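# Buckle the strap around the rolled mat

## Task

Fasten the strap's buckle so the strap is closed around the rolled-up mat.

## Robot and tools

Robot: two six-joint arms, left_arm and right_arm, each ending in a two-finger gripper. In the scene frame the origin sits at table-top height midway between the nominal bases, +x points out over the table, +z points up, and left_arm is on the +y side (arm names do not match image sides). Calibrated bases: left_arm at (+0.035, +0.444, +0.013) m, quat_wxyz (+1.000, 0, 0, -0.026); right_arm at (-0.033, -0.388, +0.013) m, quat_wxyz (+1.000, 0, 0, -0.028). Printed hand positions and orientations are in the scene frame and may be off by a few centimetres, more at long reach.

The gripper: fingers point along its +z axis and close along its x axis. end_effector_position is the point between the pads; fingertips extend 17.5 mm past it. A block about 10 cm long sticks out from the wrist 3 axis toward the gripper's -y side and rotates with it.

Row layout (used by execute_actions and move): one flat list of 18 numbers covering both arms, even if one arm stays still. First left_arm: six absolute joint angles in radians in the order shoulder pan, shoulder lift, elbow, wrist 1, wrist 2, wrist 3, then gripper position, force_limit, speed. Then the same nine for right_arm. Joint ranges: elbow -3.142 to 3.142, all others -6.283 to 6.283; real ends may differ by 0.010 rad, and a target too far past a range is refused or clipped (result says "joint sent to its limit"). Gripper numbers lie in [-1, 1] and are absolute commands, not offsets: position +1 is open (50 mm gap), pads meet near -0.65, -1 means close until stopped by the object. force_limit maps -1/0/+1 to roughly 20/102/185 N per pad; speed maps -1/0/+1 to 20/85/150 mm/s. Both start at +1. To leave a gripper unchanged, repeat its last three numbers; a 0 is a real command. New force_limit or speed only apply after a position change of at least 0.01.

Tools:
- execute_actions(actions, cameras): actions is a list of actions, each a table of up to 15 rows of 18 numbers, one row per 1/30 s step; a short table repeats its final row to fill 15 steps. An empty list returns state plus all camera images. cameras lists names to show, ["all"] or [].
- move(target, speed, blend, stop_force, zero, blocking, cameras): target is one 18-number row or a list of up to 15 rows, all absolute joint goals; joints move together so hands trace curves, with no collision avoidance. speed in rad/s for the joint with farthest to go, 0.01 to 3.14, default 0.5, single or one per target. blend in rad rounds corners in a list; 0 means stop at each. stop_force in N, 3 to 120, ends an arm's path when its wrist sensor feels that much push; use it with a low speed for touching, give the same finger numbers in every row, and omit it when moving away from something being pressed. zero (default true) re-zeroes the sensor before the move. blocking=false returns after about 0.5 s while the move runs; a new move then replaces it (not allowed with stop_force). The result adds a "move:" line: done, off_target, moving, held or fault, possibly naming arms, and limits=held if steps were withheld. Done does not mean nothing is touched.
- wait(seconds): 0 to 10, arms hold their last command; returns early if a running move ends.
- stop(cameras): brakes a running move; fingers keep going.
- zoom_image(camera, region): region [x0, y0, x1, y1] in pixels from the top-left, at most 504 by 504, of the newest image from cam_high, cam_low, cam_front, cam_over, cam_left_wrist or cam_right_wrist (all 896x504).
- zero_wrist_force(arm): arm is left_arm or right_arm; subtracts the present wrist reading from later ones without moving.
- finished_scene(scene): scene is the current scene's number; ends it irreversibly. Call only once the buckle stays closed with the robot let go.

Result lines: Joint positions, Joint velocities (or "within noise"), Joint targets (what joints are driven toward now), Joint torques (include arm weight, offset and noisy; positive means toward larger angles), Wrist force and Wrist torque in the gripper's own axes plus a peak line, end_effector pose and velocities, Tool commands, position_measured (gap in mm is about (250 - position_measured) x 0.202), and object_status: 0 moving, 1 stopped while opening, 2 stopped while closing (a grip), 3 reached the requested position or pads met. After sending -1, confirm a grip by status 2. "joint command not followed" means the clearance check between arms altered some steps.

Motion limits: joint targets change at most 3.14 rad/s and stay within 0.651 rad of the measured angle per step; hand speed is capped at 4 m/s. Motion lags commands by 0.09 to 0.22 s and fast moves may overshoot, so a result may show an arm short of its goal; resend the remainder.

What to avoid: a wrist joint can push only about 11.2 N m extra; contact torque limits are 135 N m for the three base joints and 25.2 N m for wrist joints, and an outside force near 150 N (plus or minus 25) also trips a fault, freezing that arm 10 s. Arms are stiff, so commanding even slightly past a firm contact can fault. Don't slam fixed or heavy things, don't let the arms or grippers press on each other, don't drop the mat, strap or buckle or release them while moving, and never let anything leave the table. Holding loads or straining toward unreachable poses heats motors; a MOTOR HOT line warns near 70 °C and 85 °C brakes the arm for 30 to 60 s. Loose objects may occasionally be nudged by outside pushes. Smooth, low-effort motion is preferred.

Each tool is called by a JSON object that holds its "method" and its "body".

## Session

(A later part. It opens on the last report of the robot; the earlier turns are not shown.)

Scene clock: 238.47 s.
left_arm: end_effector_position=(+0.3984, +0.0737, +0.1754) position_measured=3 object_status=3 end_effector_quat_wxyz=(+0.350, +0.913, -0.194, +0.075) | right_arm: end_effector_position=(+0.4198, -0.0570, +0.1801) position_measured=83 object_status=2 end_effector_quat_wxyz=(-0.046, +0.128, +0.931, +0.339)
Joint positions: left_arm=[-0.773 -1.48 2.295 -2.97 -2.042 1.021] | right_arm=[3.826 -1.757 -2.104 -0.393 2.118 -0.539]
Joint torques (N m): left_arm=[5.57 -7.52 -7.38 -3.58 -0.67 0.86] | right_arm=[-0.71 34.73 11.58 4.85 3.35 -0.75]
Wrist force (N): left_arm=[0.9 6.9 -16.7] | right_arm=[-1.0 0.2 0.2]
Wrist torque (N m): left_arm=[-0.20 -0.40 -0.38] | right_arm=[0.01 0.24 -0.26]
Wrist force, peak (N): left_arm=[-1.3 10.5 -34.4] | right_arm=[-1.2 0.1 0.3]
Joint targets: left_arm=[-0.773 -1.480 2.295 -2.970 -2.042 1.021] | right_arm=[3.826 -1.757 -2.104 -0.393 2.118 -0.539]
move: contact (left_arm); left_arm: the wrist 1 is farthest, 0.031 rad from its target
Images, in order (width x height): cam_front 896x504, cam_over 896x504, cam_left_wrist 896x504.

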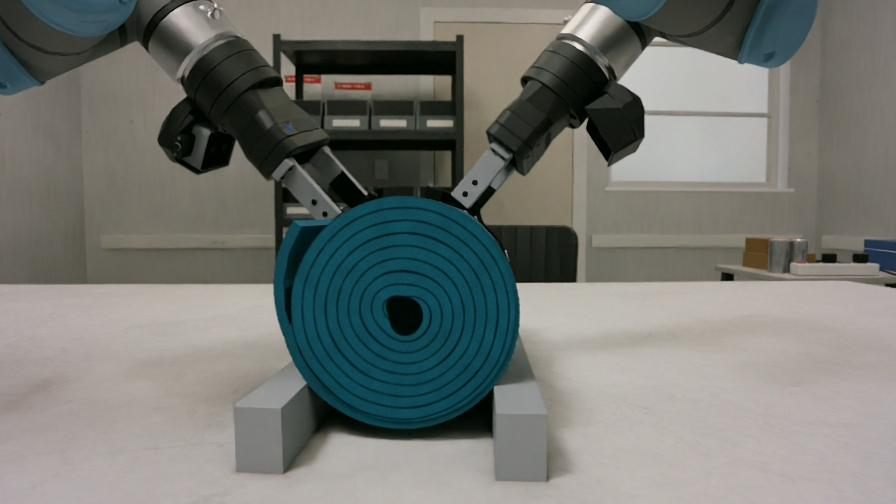

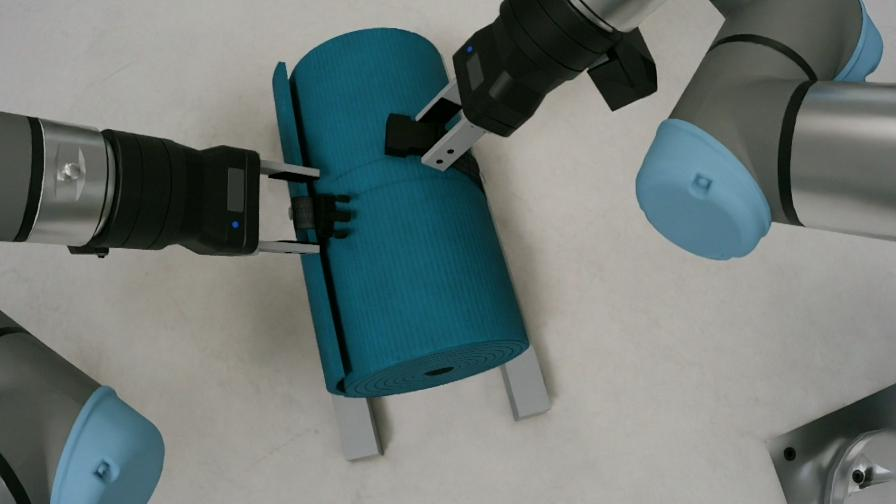

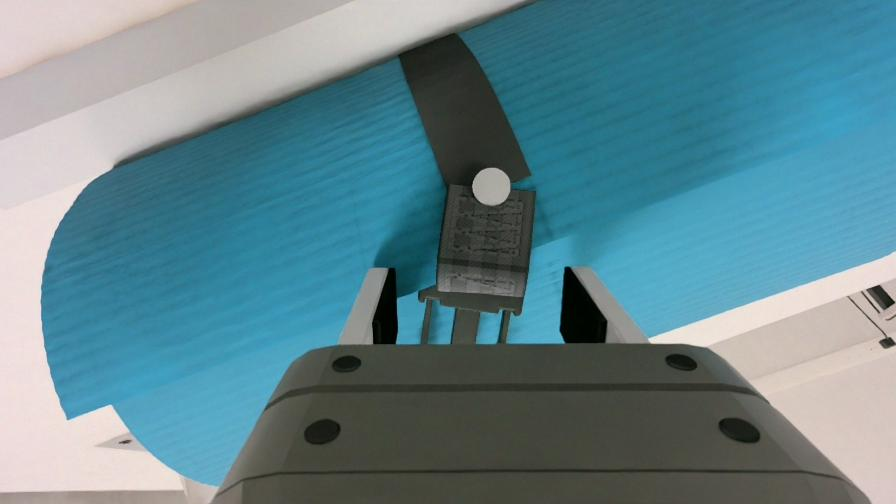

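{"method": "move", "body": {"target": [-0.773,-1.48,2.295,-2.97,-2.042,1.021,-1,-0.6,-1,3.826,-1.757,-2.104,-0.393,2.118,-0.539,-1,-0.6,-1], "cameras": ["cam_front","cam_over","cam_left_wrist"]}}

Scene clock: 246.17 s.
left_arm: end_effector_position=(+0.3983, +0.0738, +0.1755) position_measured=245 object_status=2 end_effector_quat_wxyz=(+0.350, +0.913, -0.194, +0.075) | right_arm: end_effector_position=(+0.4198, -0.0570, +0.1801) position_measured=83 object_status=2 end_effector_quat_wxyz=(-0.046, +0.128, +0.931, +0.339)
Joint positions: left_arm=[-0.773 -1.48 2.295 -2.97 -2.042 1.021] | right_arm=[3.826 -1.757 -2.104 -0.393 2.118 -0.539]
Joint torques (N m): left_arm=[-7.63 -27.58 -22.96 -4.26 -2.66 0.75] | right_arm=[-4.41 32.87 13.11 4.87 3.1 -0.89]
Wrist force (N): left_arm=[3.0 -3.4 -8.4] | right_arm=[-0.6 0.0 0.2]
Wrist torque (N m): left_arm=[-0.17 0.14 -0.13] | right_arm=[-0.02 0.21 -0.26]
Wrist force, peak (N): left_arm=[-5.5 7.0 -16.6] | right_arm=[-1.2 0.2 0.2]
Joint targets: left_arm=[-0.773 -1.480 2.295 -2.970 -2.042 1.021] | right_arm=[3.826 -1.757 -2.104 -0.393 2.118 -0.539]
move: done
Images, in order (width x height): cam_front 896x504, cam_over 896x504, cam_left_wrist 896x504.

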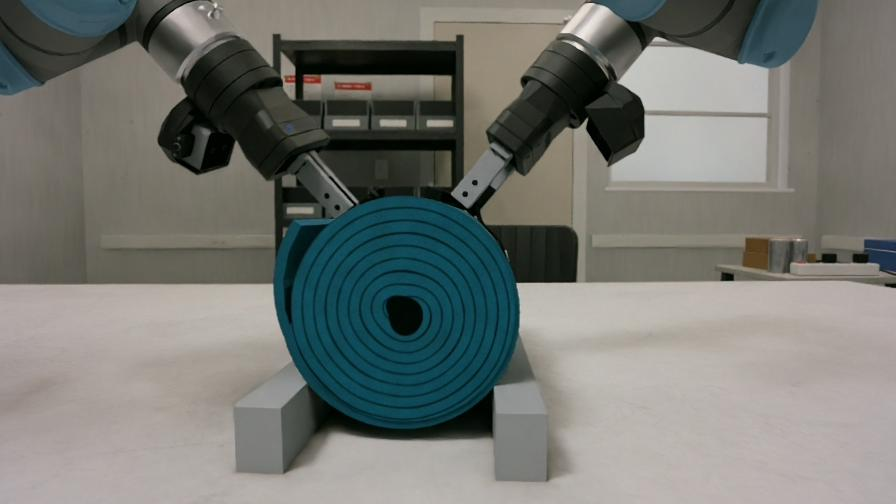

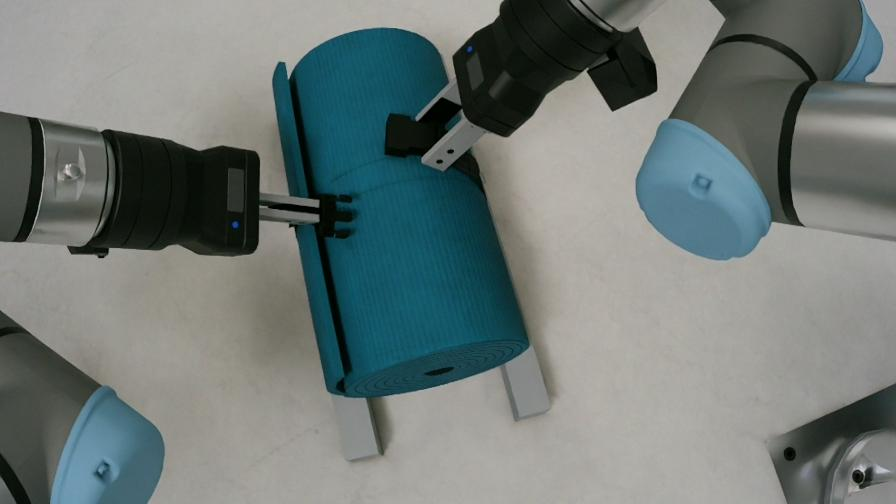

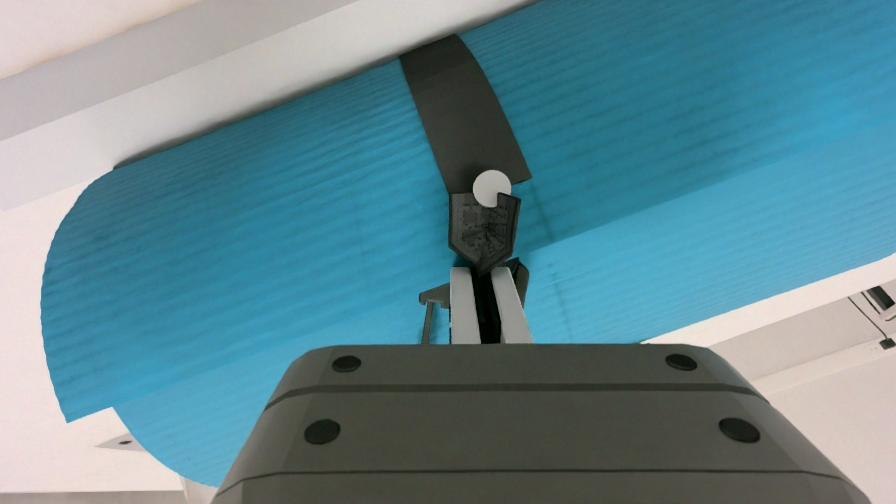

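{"method": "move", "body": {"target": [[-0.773,-1.48,2.295,-2.97,-2.042,1.021,1,-0.6,0,3.826,-1.757,-2.104,-0.393,2.118,-0.539,-1,-0.6,-1],[-0.7616,-1.505,2.2951,-2.9401,-2.0482,1.032,1,-0.6,0,3.826,-1.757,-2.104,-0.393,2.118,-0.539,-1,-0.6,-1],[-0.8653,-1.5875,2.1264,-2.4647,-1.8309,1.0265,1,-0.6,0,3.826,-1.757,-2.104,-0.393,2.118,-0.539,-1,-0.6,-1]], "speed": 0.4, "cameras": ["cam_front","cam_over","cam_left_wrist"]}}

Scene clock: 262.67 s.
left_arm: end_effector_position=(+0.3983, +0.0792, +0.1988) position_measured=3 object_status=3 end_effector_quat_wxyz=(+0.212, +0.955, -0.203, +0.045) | right_arm: end_effector_position=(+0.4198, -0.0570, +0.1801) position_measured=83 object_status=2 end_effector_quat_wxyz=(-0.046, +0.128, +0.931, +0.339)
Joint positions: left_arm=[-0.865 -1.588 2.126 -2.465 -1.831 1.026] | right_arm=[3.826 -1.757 -2.104 -0.393 2.118 -0.539]
Joint torques (N m): left_arm=[9.35 -15.46 -17.72 -2.77 -1.02 -1.68] | right_arm=[-5.33 30.81 14.84 4.85 2.83 -0.68]
Wrist force (N): left_arm=[-0.4 -1.0 0.5] | right_arm=[-0.8 0.1 0.0]
Wrist torque (N m): left_arm=[-0.14 0.09 -0.03] | right_arm=[0.00 0.20 -0.26]
Wrist force, peak (N): left_arm=[10.3 -1.3 -14.0] | right_arm=[-1.2 0.1 0.1]
Joint targets: left_arm=[-0.865 -1.587 2.126 -2.465 -1.831 1.026] | right_arm=[3.826 -1.757 -2.104 -0.393 2.118 -0.539]
move: done
Images, in order (width x height): cam_front 896x504, cam_over 896x504, cam_left_wrist 896x504.

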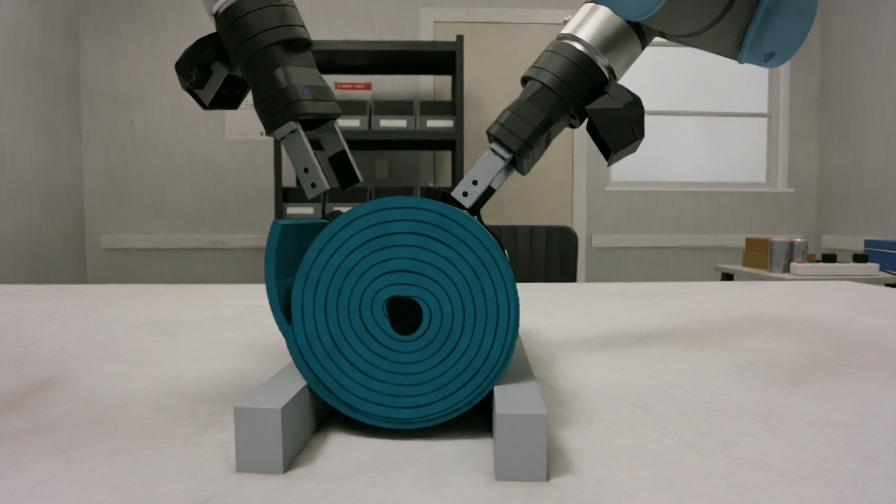

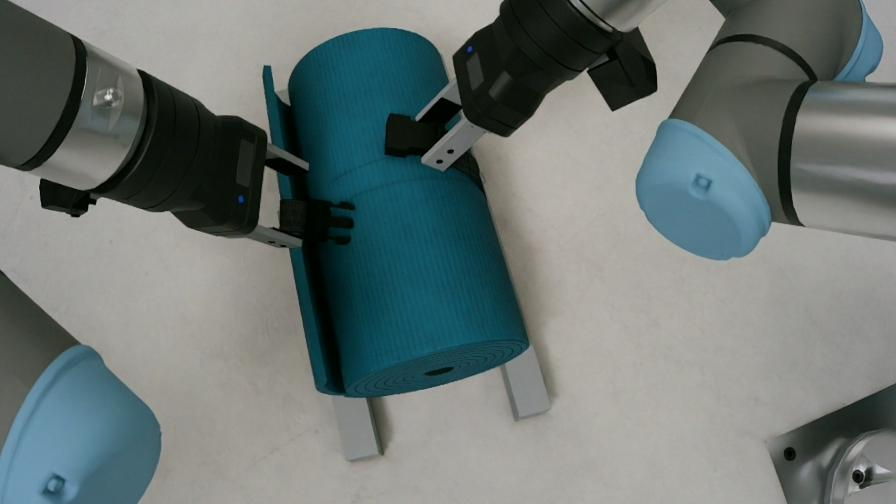

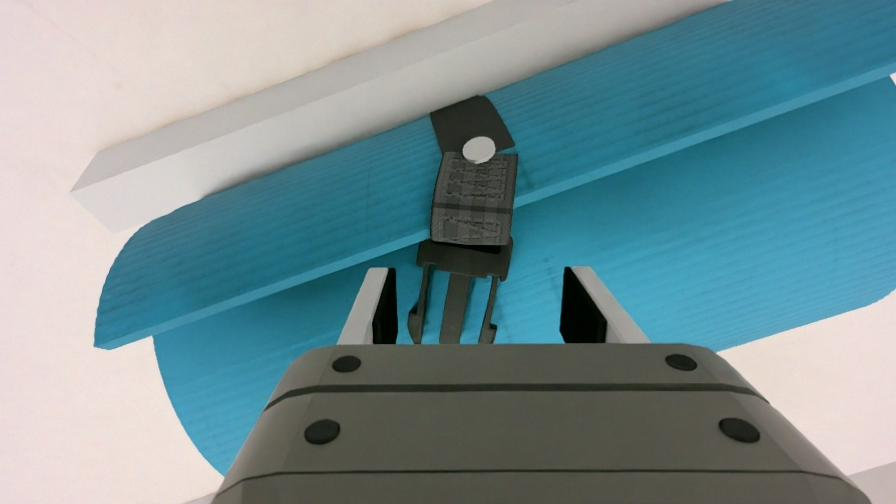

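{"method": "move", "body": {"target": [-0.8890,-1.5054,2.1548,-2.5809,-1.8225,1.06,1,-0.6,0,3.826,-1.757,-2.104,-0.393,2.118,-0.539,-1,-0.6,-1], "speed": 0.1, "stop_force": 15, "cameras": ["cam_front","cam_over","cam_left_wrist"]}}

Scene clock: 267.10 s.
left_arm: end_effector_position=(+0.3987, +0.0690, +0.1779) position_measured=3 object_status=3 end_effector_quat_wxyz=(+0.211, +0.951, -0.219, +0.049) | right_arm: end_effector_position=(+0.4198, -0.0570, +0.1801) position_measured=83 object_status=2 end_effector_quat_wxyz=(-0.046, +0.128, +0.931, +0.339)
Joint positions: left_arm=[-0.879 -1.54 2.143 -2.532 -1.826 1.046] | right_arm=[3.826 -1.757 -2.104 -0.393 2.118 -0.539]
Joint torques (N m): left_arm=[8.3 -13.69 -24.58 -4.27 -1.58 -2.52] | right_arm=[-5.01 30.32 15.72 4.72 2.77 -0.65]
Wrist force (N): left_arm=[2.4 2.3 -9.1] | right_arm=[-0.8 0.1 0.0]
Wrist torque (N m): left_arm=[-0.01 -0.23 -0.14] | right_arm=[0.02 0.21 -0.26]
Wrist force, peak (N): left_arm=[2.6 8.3 -22.6] | right_arm=[-1.2 0.1 -0.1]
Joint targets: left_arm=[-0.879 -1.540 2.143 -2.532 -1.826 1.046] | right_arm=[3.826 -1.757 -2.104 -0.393 2.118 -0.539]
move: contact (left_arm); left_arm: the wrist 1 is farthest, 0.049 rad from its target
Images, in order (width x height): cam_front 896x504, cam_over 896x504, cam_left_wrist 896x504.

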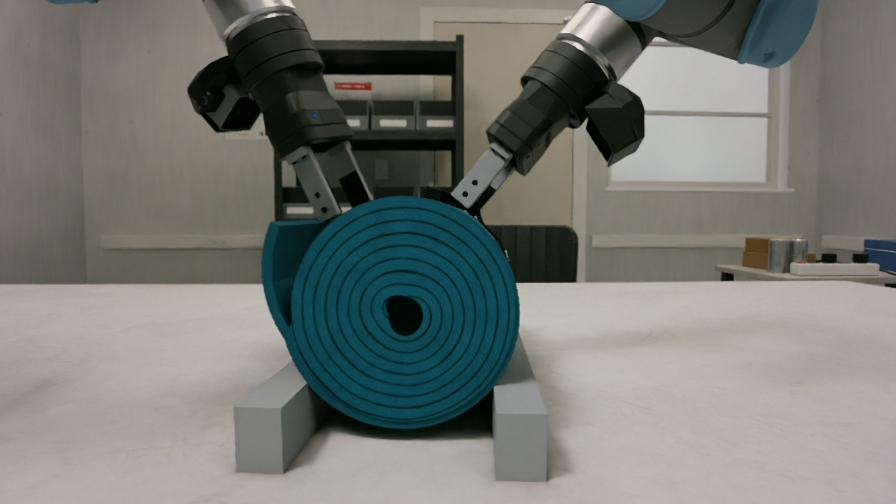

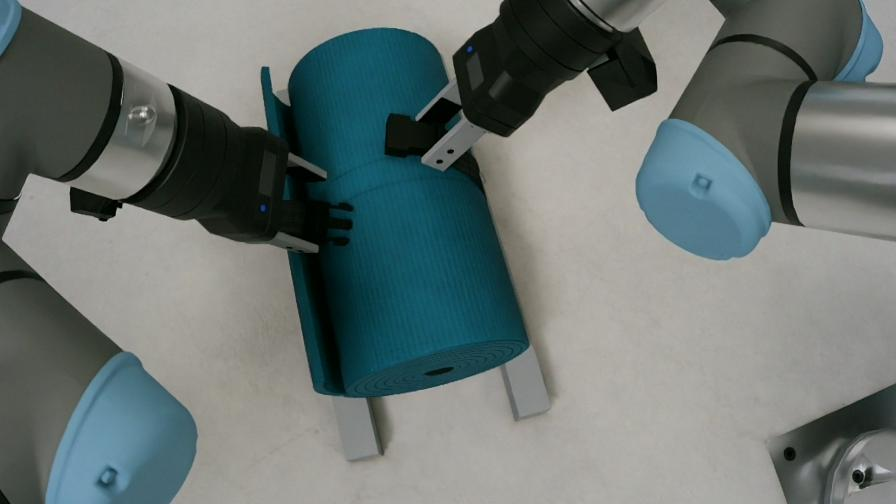

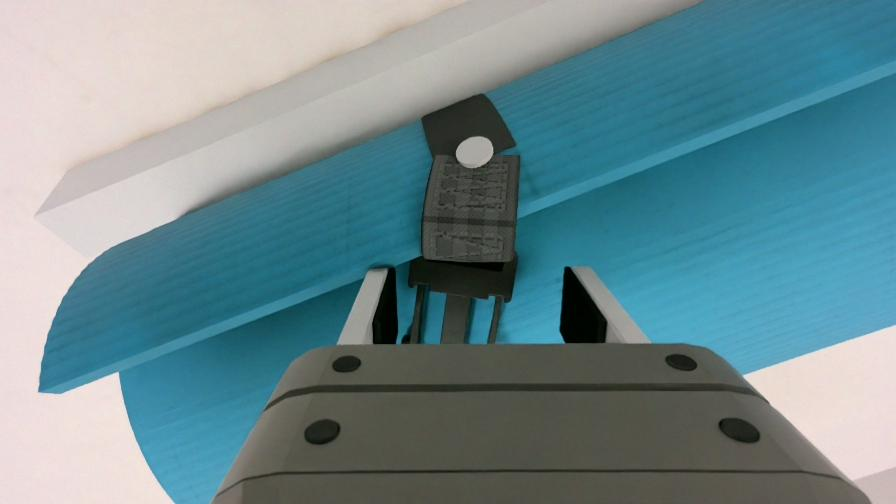

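{"method": "move", "body": {"target": [-0.8653,-1.5875,2.1264,-2.4647,-1.8309,0.69,1,-0.6,0,3.826,-1.757,-2.104,-0.393,2.118,-0.539,-1,-0.6,-1], "speed": 0.3}}

{"method": "move", "body": {"target": [-0.8890,-1.5054,2.1548,-2.5809,-1.8225,0.67,1,-0.6,0,3.826,-1.757,-2.104,-0.393,2.118,-0.539,-1,-0.6,-1], "speed": 0.1, "stop_force": 18, "cameras": ["cam_front","cam_over","cam_left_wrist"]}}

Scene clock: 277.70 s.
left_arm: end_effector_position=(+0.3983, +0.0792, +0.1989) position_measured=3 object_status=3 end_effector_quat_wxyz=(+0.217, +0.975, -0.041, +0.009) | right_arm: end_effector_position=(+0.4198, -0.0570, +0.1801) position_measured=83 object_status=2 end_effector_quat_wxyz=(-0.046, +0.128, +0.931, +0.339)
Joint positions: left_arm=[-0.865 -1.588 2.126 -2.465 -1.831 0.69] | right_arm=[3.826 -1.757 -2.104 -0.393 2.118 -0.539]
Joint torques (N m): left_arm=[-1.99 -15.75 -19.23 -6.18 -1.15 0.9] | right_arm=[-5.22 28.33 17.17 4.76 2.48 -0.69]
Wrist force (N): left_arm=[-0.4 -1.0 0.7] | right_arm=[-1.0 -0.3 0.1]
Wrist torque (N m): left_arm=[-0.13 0.10 -0.17] | right_arm=[-0.04 0.23 -0.26]
Wrist force, peak (N): left_arm=[2.4 2.4 -9.5] | right_arm=[-1.1 -0.2 0.2]
Joint targets: left_arm=[-0.865 -1.587 2.126 -2.465 -1.831 0.690] | right_arm=[3.826 -1.757 -2.104 -0.393 2.118 -0.539]
move: done

Scene clock: 279.70 s.
left_arm: end_effector_position=(+0.3986, +0.0659, +0.1709) position_measured=3 object_status=3 end_effector_quat_wxyz=(+0.216, +0.975, -0.042, +0.009) | right_arm: end_effector_position=(+0.4198, -0.0570, +0.1801) position_measured=83 object_status=2 end_effector_quat_wxyz=(-0.046, +0.128, +0.931, +0.339)
Joint positions: left_arm=[-0.884 -1.524 2.148 -2.554 -1.824 0.675] | right_arm=[3.826 -1.757 -2.104 -0.393 2.118 -0.539]
Joint torques (N m): left_arm=[5.83 -15.33 -27.62 -6.28 -2.2 2.39] | right_arm=[-4.76 28.12 17.93 4.75 2.45 -0.63]
Wrist force (N): left_arm=[-2.8 -7.3 -14.4] | right_arm=[-0.8 0.3 0.1]
Wrist torque (N m): left_arm=[-0.27 -0.32 0.12] | right_arm=[0.02 0.23 -0.26]
Wrist force, peak (N): left_arm=[-16.1 -24.2 -68.4] | right_arm=[-1.1 -0.2 0.1]
Joint targets: left_arm=[-0.884 -1.524 2.148 -2.554 -1.824 0.675] | right_arm=[3.826 -1.757 -2.104 -0.393 2.118 -0.539]
move: contact (left_arm); left_arm: the wrist 1 is farthest, 0.027 rad from its target
Images, in order (width x height): cam_front 896x504, cam_over 896x504, cam_left_wrist 896x504.

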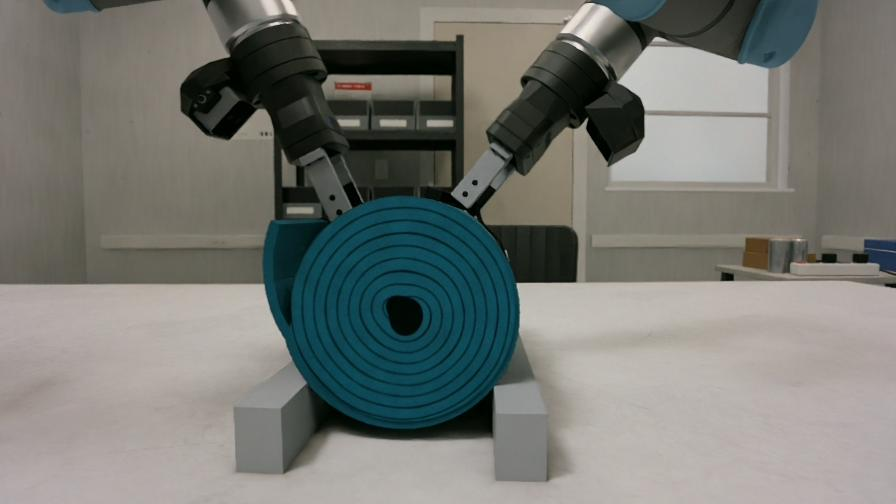

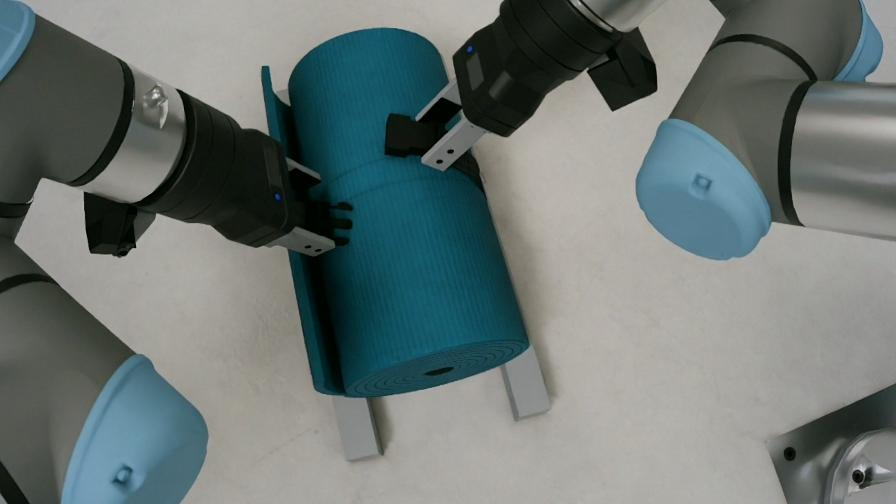

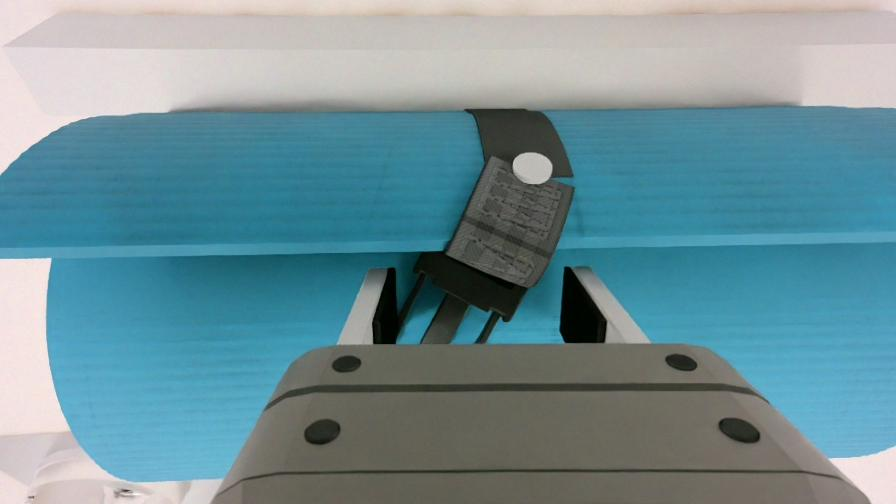

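{"method": "move", "body": {"target": [-0.8753,-1.562,2.136,-2.5,-1.828,0.83,1,-0.6,0,3.826,-1.757,-2.104,-0.393,2.118,-0.539,-1,-0.6,-1], "speed": 0.3}}

{"method": "move", "body": {"target": [-0.8970,-1.5054,2.1548,-2.5809,-1.8225,0.83,1,-0.6,0,3.826,-1.757,-2.104,-0.393,2.118,-0.539,-1,-0.6,-1], "speed": 0.06, "stop_force": 18, "cameras": ["cam_front","cam_over","cam_left_wrist"]}}

Scene clock: 288.53 s.
left_arm: end_effector_position=(+0.3975, +0.0731, +0.1871) position_measured=3 object_status=3 end_effector_quat_wxyz=(+0.215, +0.970, -0.113, +0.024) | right_arm: end_effector_position=(+0.4198, -0.0570, +0.1801) position_measured=83 object_status=2 end_effector_quat_wxyz=(-0.046, +0.128, +0.931, +0.339)
Joint positions: left_arm=[-0.875 -1.562 2.136 -2.5 -1.828 0.83] | right_arm=[3.826 -1.757 -2.104 -0.393 2.118 -0.539]
Joint torques (N m): left_arm=[-3.67 -15.88 -15.65 -6.04 -0.85 -1.15] | right_arm=[-5.52 26.82 18.54 4.72 2.21 -0.62]
Wrist force (N): left_arm=[-0.1 -1.2 0.6] | right_arm=[-1.0 0.3 0.3]
Wrist torque (N m): left_arm=[-0.17 0.04 -0.04] | right_arm=[0.02 0.24 -0.26]
Wrist force, peak (N): left_arm=[-2.6 -7.3 -14.6] | right_arm=[-1.1 0.2 0.2]
Joint targets: left_arm=[-0.875 -1.562 2.136 -2.500 -1.828 0.830] | right_arm=[3.826 -1.757 -2.104 -0.393 2.118 -0.539]
move: done

Scene clock: 290.77 s.
left_arm: end_effector_position=(+0.3955, +0.0603, +0.1643) position_measured=3 object_status=3 end_effector_quat_wxyz=(+0.215, +0.968, -0.123, +0.026) | right_arm: end_effector_position=(+0.4198, -0.0570, +0.1801) position_measured=83 object_status=2 end_effector_quat_wxyz=(-0.046, +0.128, +0.931, +0.339)
Joint positions: left_arm=[-0.895 -1.509 2.153 -2.575 -1.823 0.83] | right_arm=[3.826 -1.757 -2.104 -0.393 2.118 -0.539]
Joint torques (N m): left_arm=[5 -13.8 -24.36 -3.88 -2.46 2.33] | right_arm=[-5.31 26.49 19.46 4.72 2.16 -0.55]
Wrist force (N): left_arm=[-2.0 -4.6 -20.0] | right_arm=[-0.9 0.1 0.1]
Wrist torque (N m): left_arm=[-0.36 0.50 -0.11] | right_arm=[-0.01 0.23 -0.26]
Wrist force, peak (N): left_arm=[-9.5 -12.2 -47.6] | right_arm=[-1.1 0.1 0.2]
Joint targets: left_arm=[-0.895 -1.509 2.153 -2.575 -1.823 0.830] | right_arm=[3.826 -1.757 -2.104 -0.393 2.118 -0.539]
move: contact (left_arm)
Images, in order (width x height): cam_front 896x504, cam_over 896x504, cam_left_wrist 896x504.

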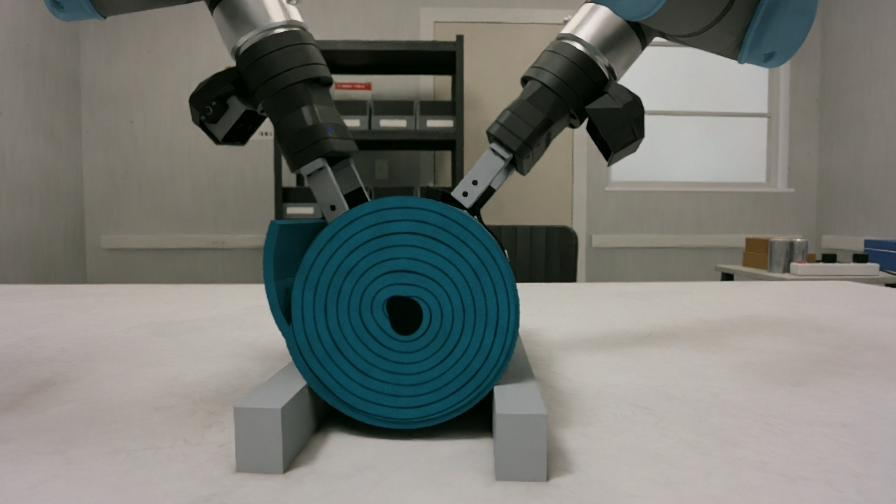

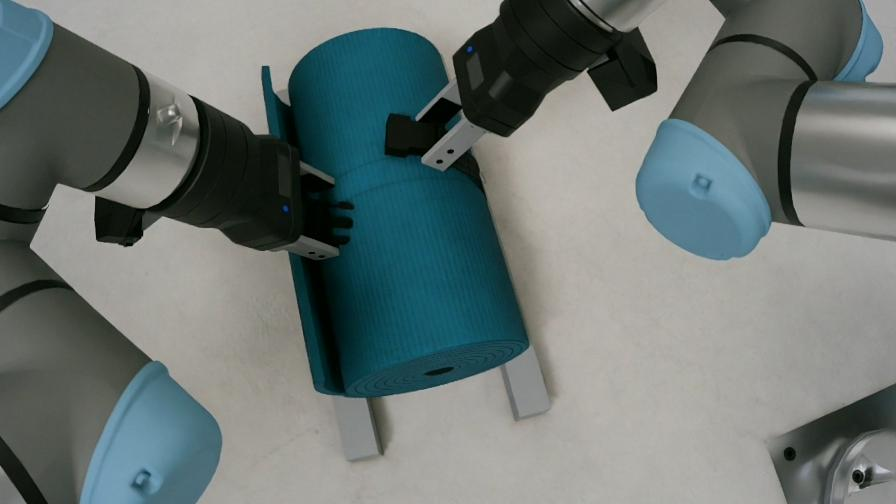

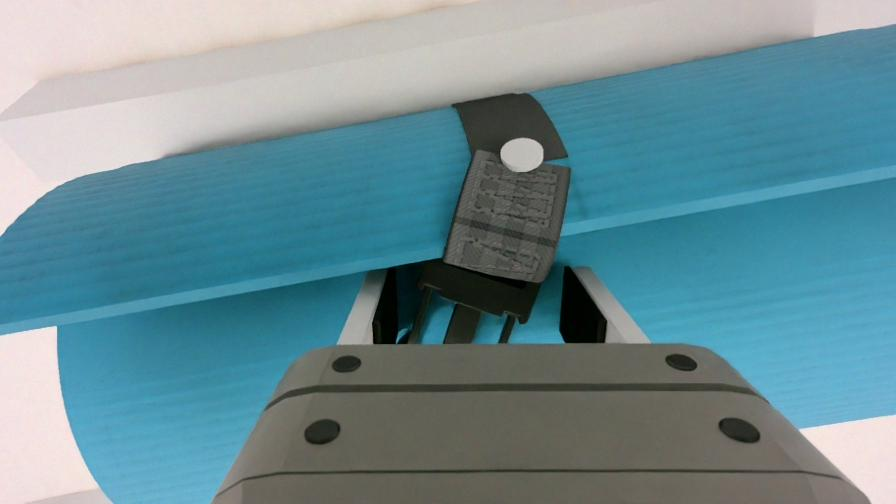

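{"method": "move", "body": {"target": [-0.895,-1.51,2.153,-2.573,-1.823,0.83,-1,-0.6,-1,3.826,-1.757,-2.104,-0.393,2.118,-0.539,-1,-0.6,-1], "cameras": ["cam_front","cam_over","cam_left_wrist"]}}

Scene clock: 293.30 s.
left_arm: end_effector_position=(+0.3955, +0.0607, +0.1644) position_measured=81 object_status=2 end_effector_quat_wxyz=(+0.215, +0.969, -0.123, +0.025) | right_arm: end_effector_position=(+0.4198, -0.0570, +0.1801) position_measured=83 object_status=2 end_effector_quat_wxyz=(-0.046, +0.128, +0.931, +0.339)
Joint positions: left_arm=[-0.895 -1.51 2.153 -2.573 -1.823 0.83] | right_arm=[3.826 -1.757 -2.104 -0.393 2.118 -0.539]
Joint torques (N m): left_arm=[5.65 -30.53 -24.22 -1.83 -3.23 2.23] | right_arm=[-5.31 25.3 19.99 4.63 2.17 -0.53]
Wrist force (N): left_arm=[5.7 -3.4 -8.7] | right_arm=[-0.8 -0.1 0.2]
Wrist torque (N m): left_arm=[-0.27 0.27 -0.13] | right_arm=[-0.04 0.22 -0.26]
Wrist force, peak (N): left_arm=[-1.9 -4.7 -19.9] | right_arm=[-1.0 0.3 0.4]
Joint targets: left_arm=[-0.895 -1.510 2.153 -2.573 -1.823 0.830] | right_arm=[3.826 -1.757 -2.104 -0.393 2.118 -0.539]
move: done
Images, in order (width x height): cam_front 896x504, cam_over 896x504, cam_left_wrist 896x504.

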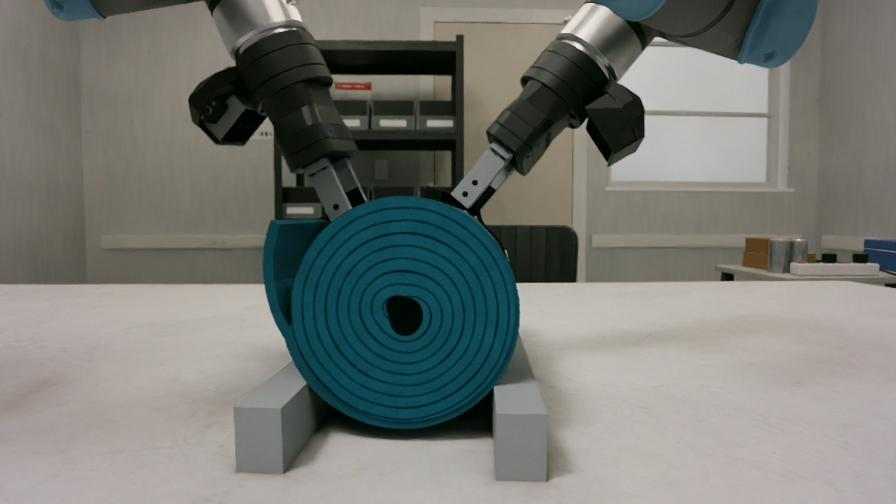

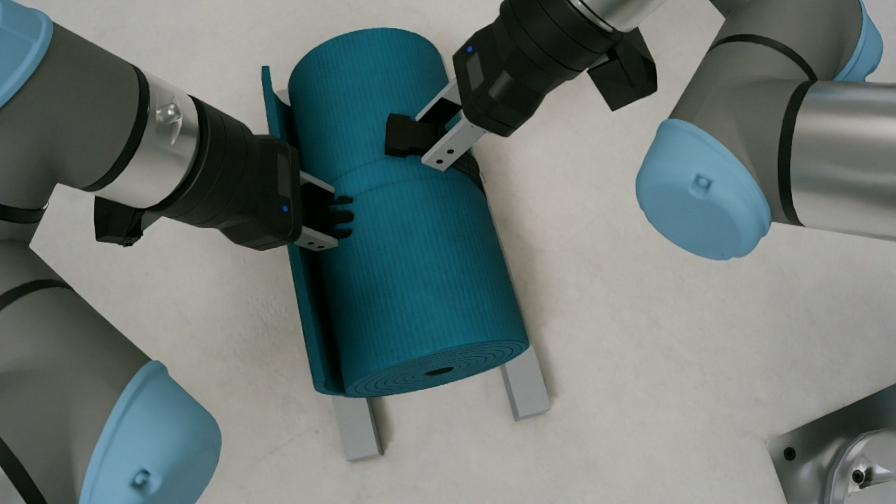

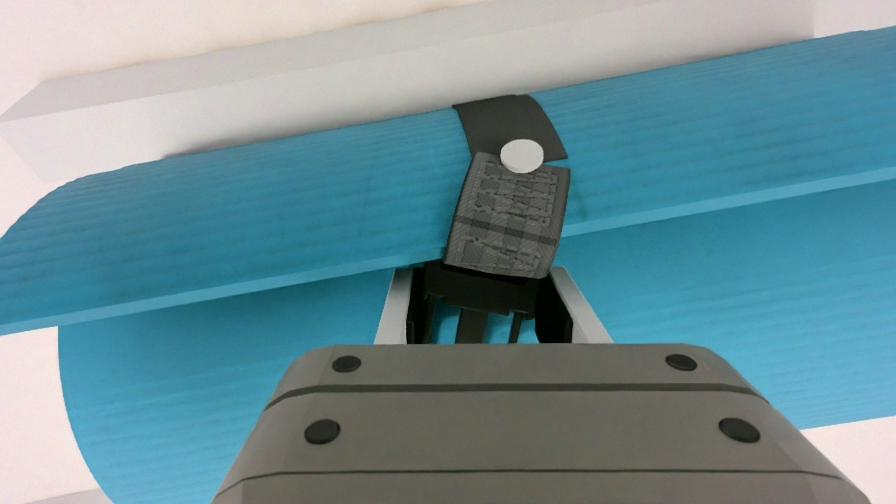

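{"method": "zoom_image", "body": {"camera": "cam_front", "region": [300, 150, 500, 250]}}

{"method": "zoom_image", "body": {"camera": "cam_over", "region": [250, 80, 500, 280]}}

Scaled by 2.520.

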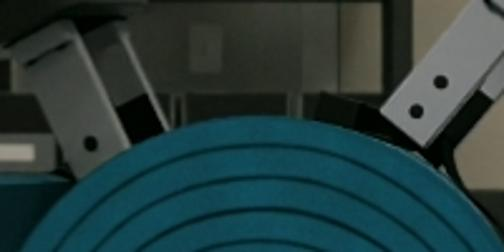

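Scaled by 2.016.

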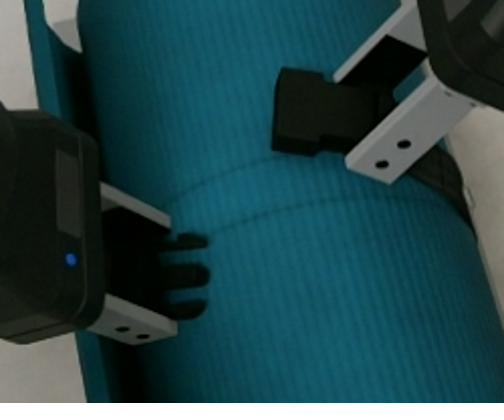

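{"method": "move", "body": {"target": [-0.8911,-1.5424,2.1011,-2.4908,-1.8218,0.64,-1,-0.6,-1,3.8441,-1.7143,-2.0984,-0.4316,2.1097,-0.733,-1,-0.6,-1], "speed": 0.15, "cameras": ["all"]}}

{"method": "zoom_image", "body": {"camera": "cam_front", "region": [300, 130, 500, 250]}}

{"method": "zoom_image", "body": {"camera": "cam_low", "region": [480, 150, 620, 220]}}

{"method": "zoom_image", "body": {"camera": "cam_over", "region": [250, 80, 500, 280]}}

Scene clock: 319.03 s.
left_arm: end_effector_position=(+0.4004, +0.0579, +0.1927) position_measured=81 object_status=2 end_effector_quat_wxyz=(+0.217, +0.976, -0.028, +0.006) | right_arm: end_effector_position=(+0.4118, -0.0526, +0.1986) position_measured=83 object_status=2 end_effector_quat_wxyz=(-0.010, +0.028, +0.939, +0.342)
Joint positions: left_arm=[-0.891 -1.543 2.101 -2.491 -1.822 0.64] | right_arm=[3.844 -1.714 -2.098 -0.432 2.11 -0.733]
Joint torques (N m): left_arm=[6.7 -21.21 -15.51 -6.03 0.98 2.5] | right_arm=[-4.32 19.29 29.97 6.63 0.17 1.56]
Wrist force (N): left_arm=[-0.1 -1.0 0.4] | right_arm=[-0.1 -6.4 3.1]
Wrist torque (N m): left_arm=[-0.12 0.04 -0.13] | right_arm=[-0.16 0.22 -0.27]
Wrist force, peak (N): left_arm=[5.9 -3.5 -8.7] | right_arm=[-0.3 -6.9 3.2]
Joint targets: left_arm=[-0.891 -1.542 2.101 -2.491 -1.822 0.640] | right_arm=[3.844 -1.714 -2.098 -0.432 2.110 -0.733]
move: done

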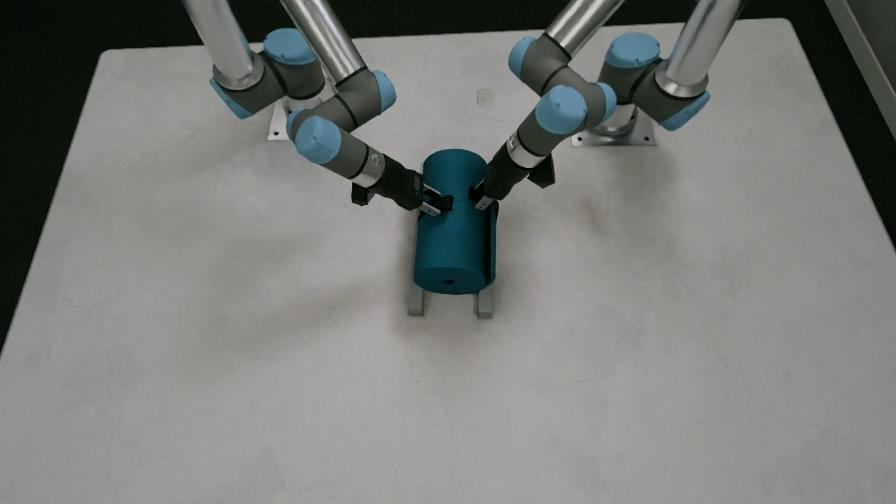

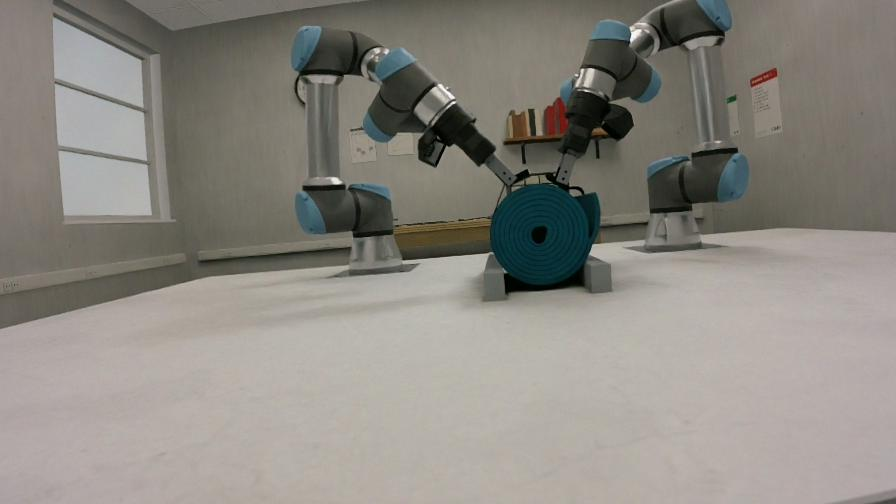

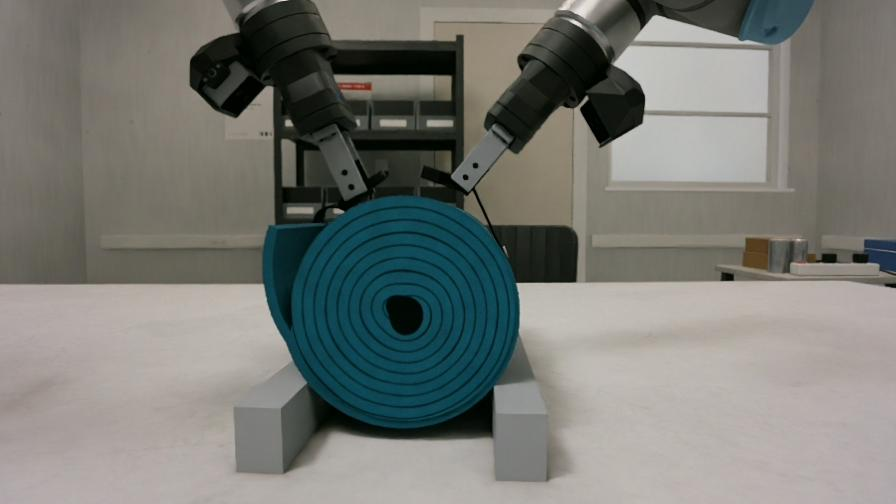

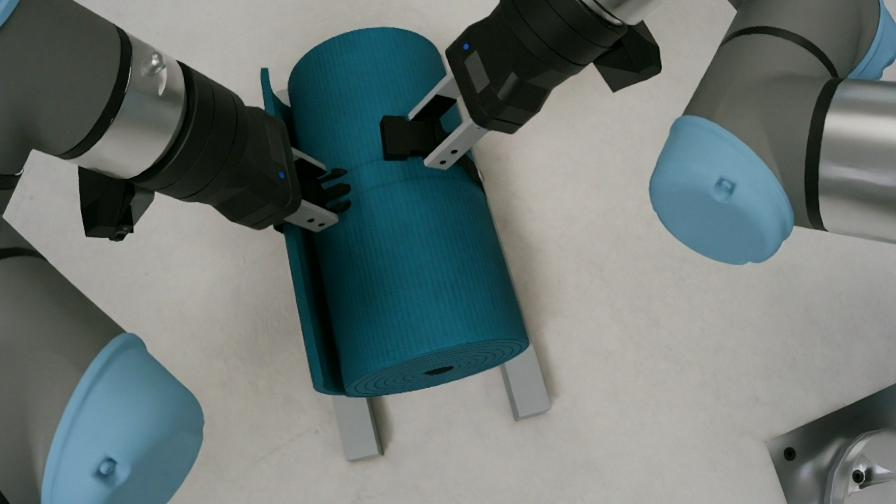

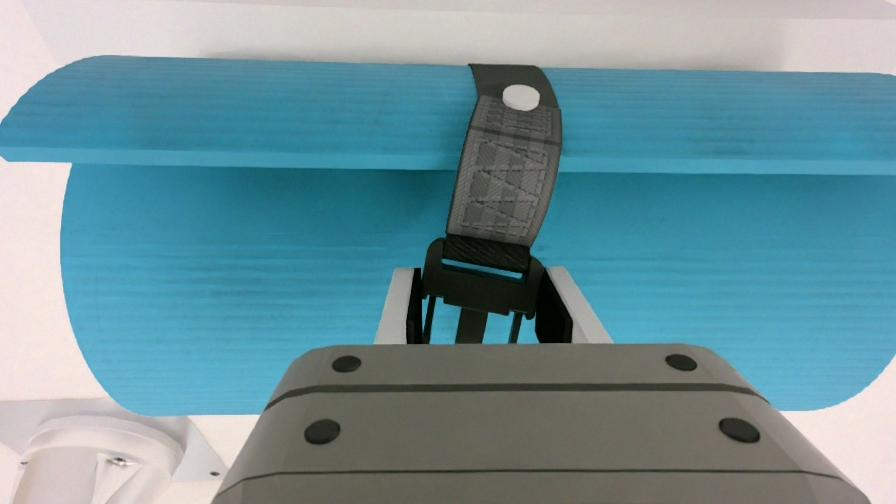

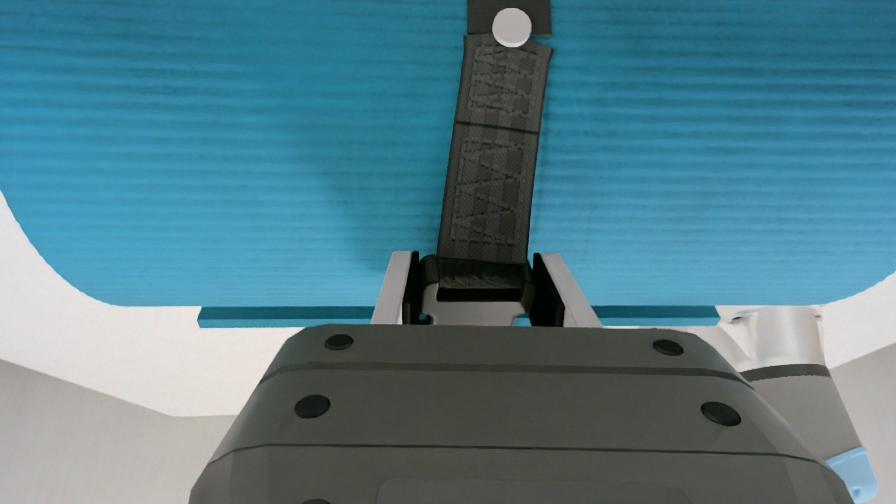

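Scaled by 2.520.

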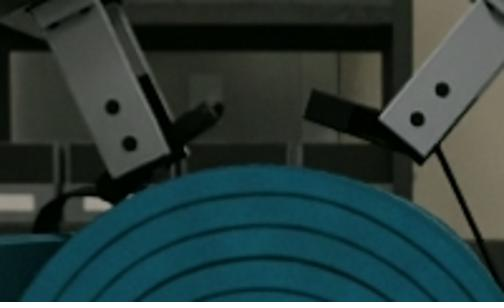

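Scaled by 3.600.

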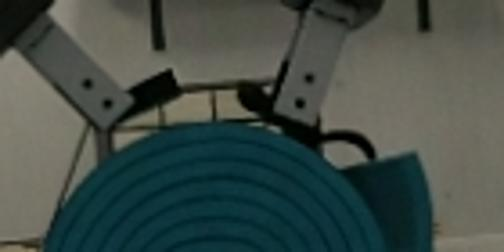

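Scaled by 2.016.

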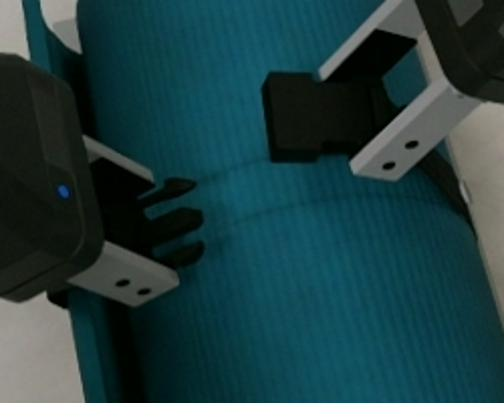

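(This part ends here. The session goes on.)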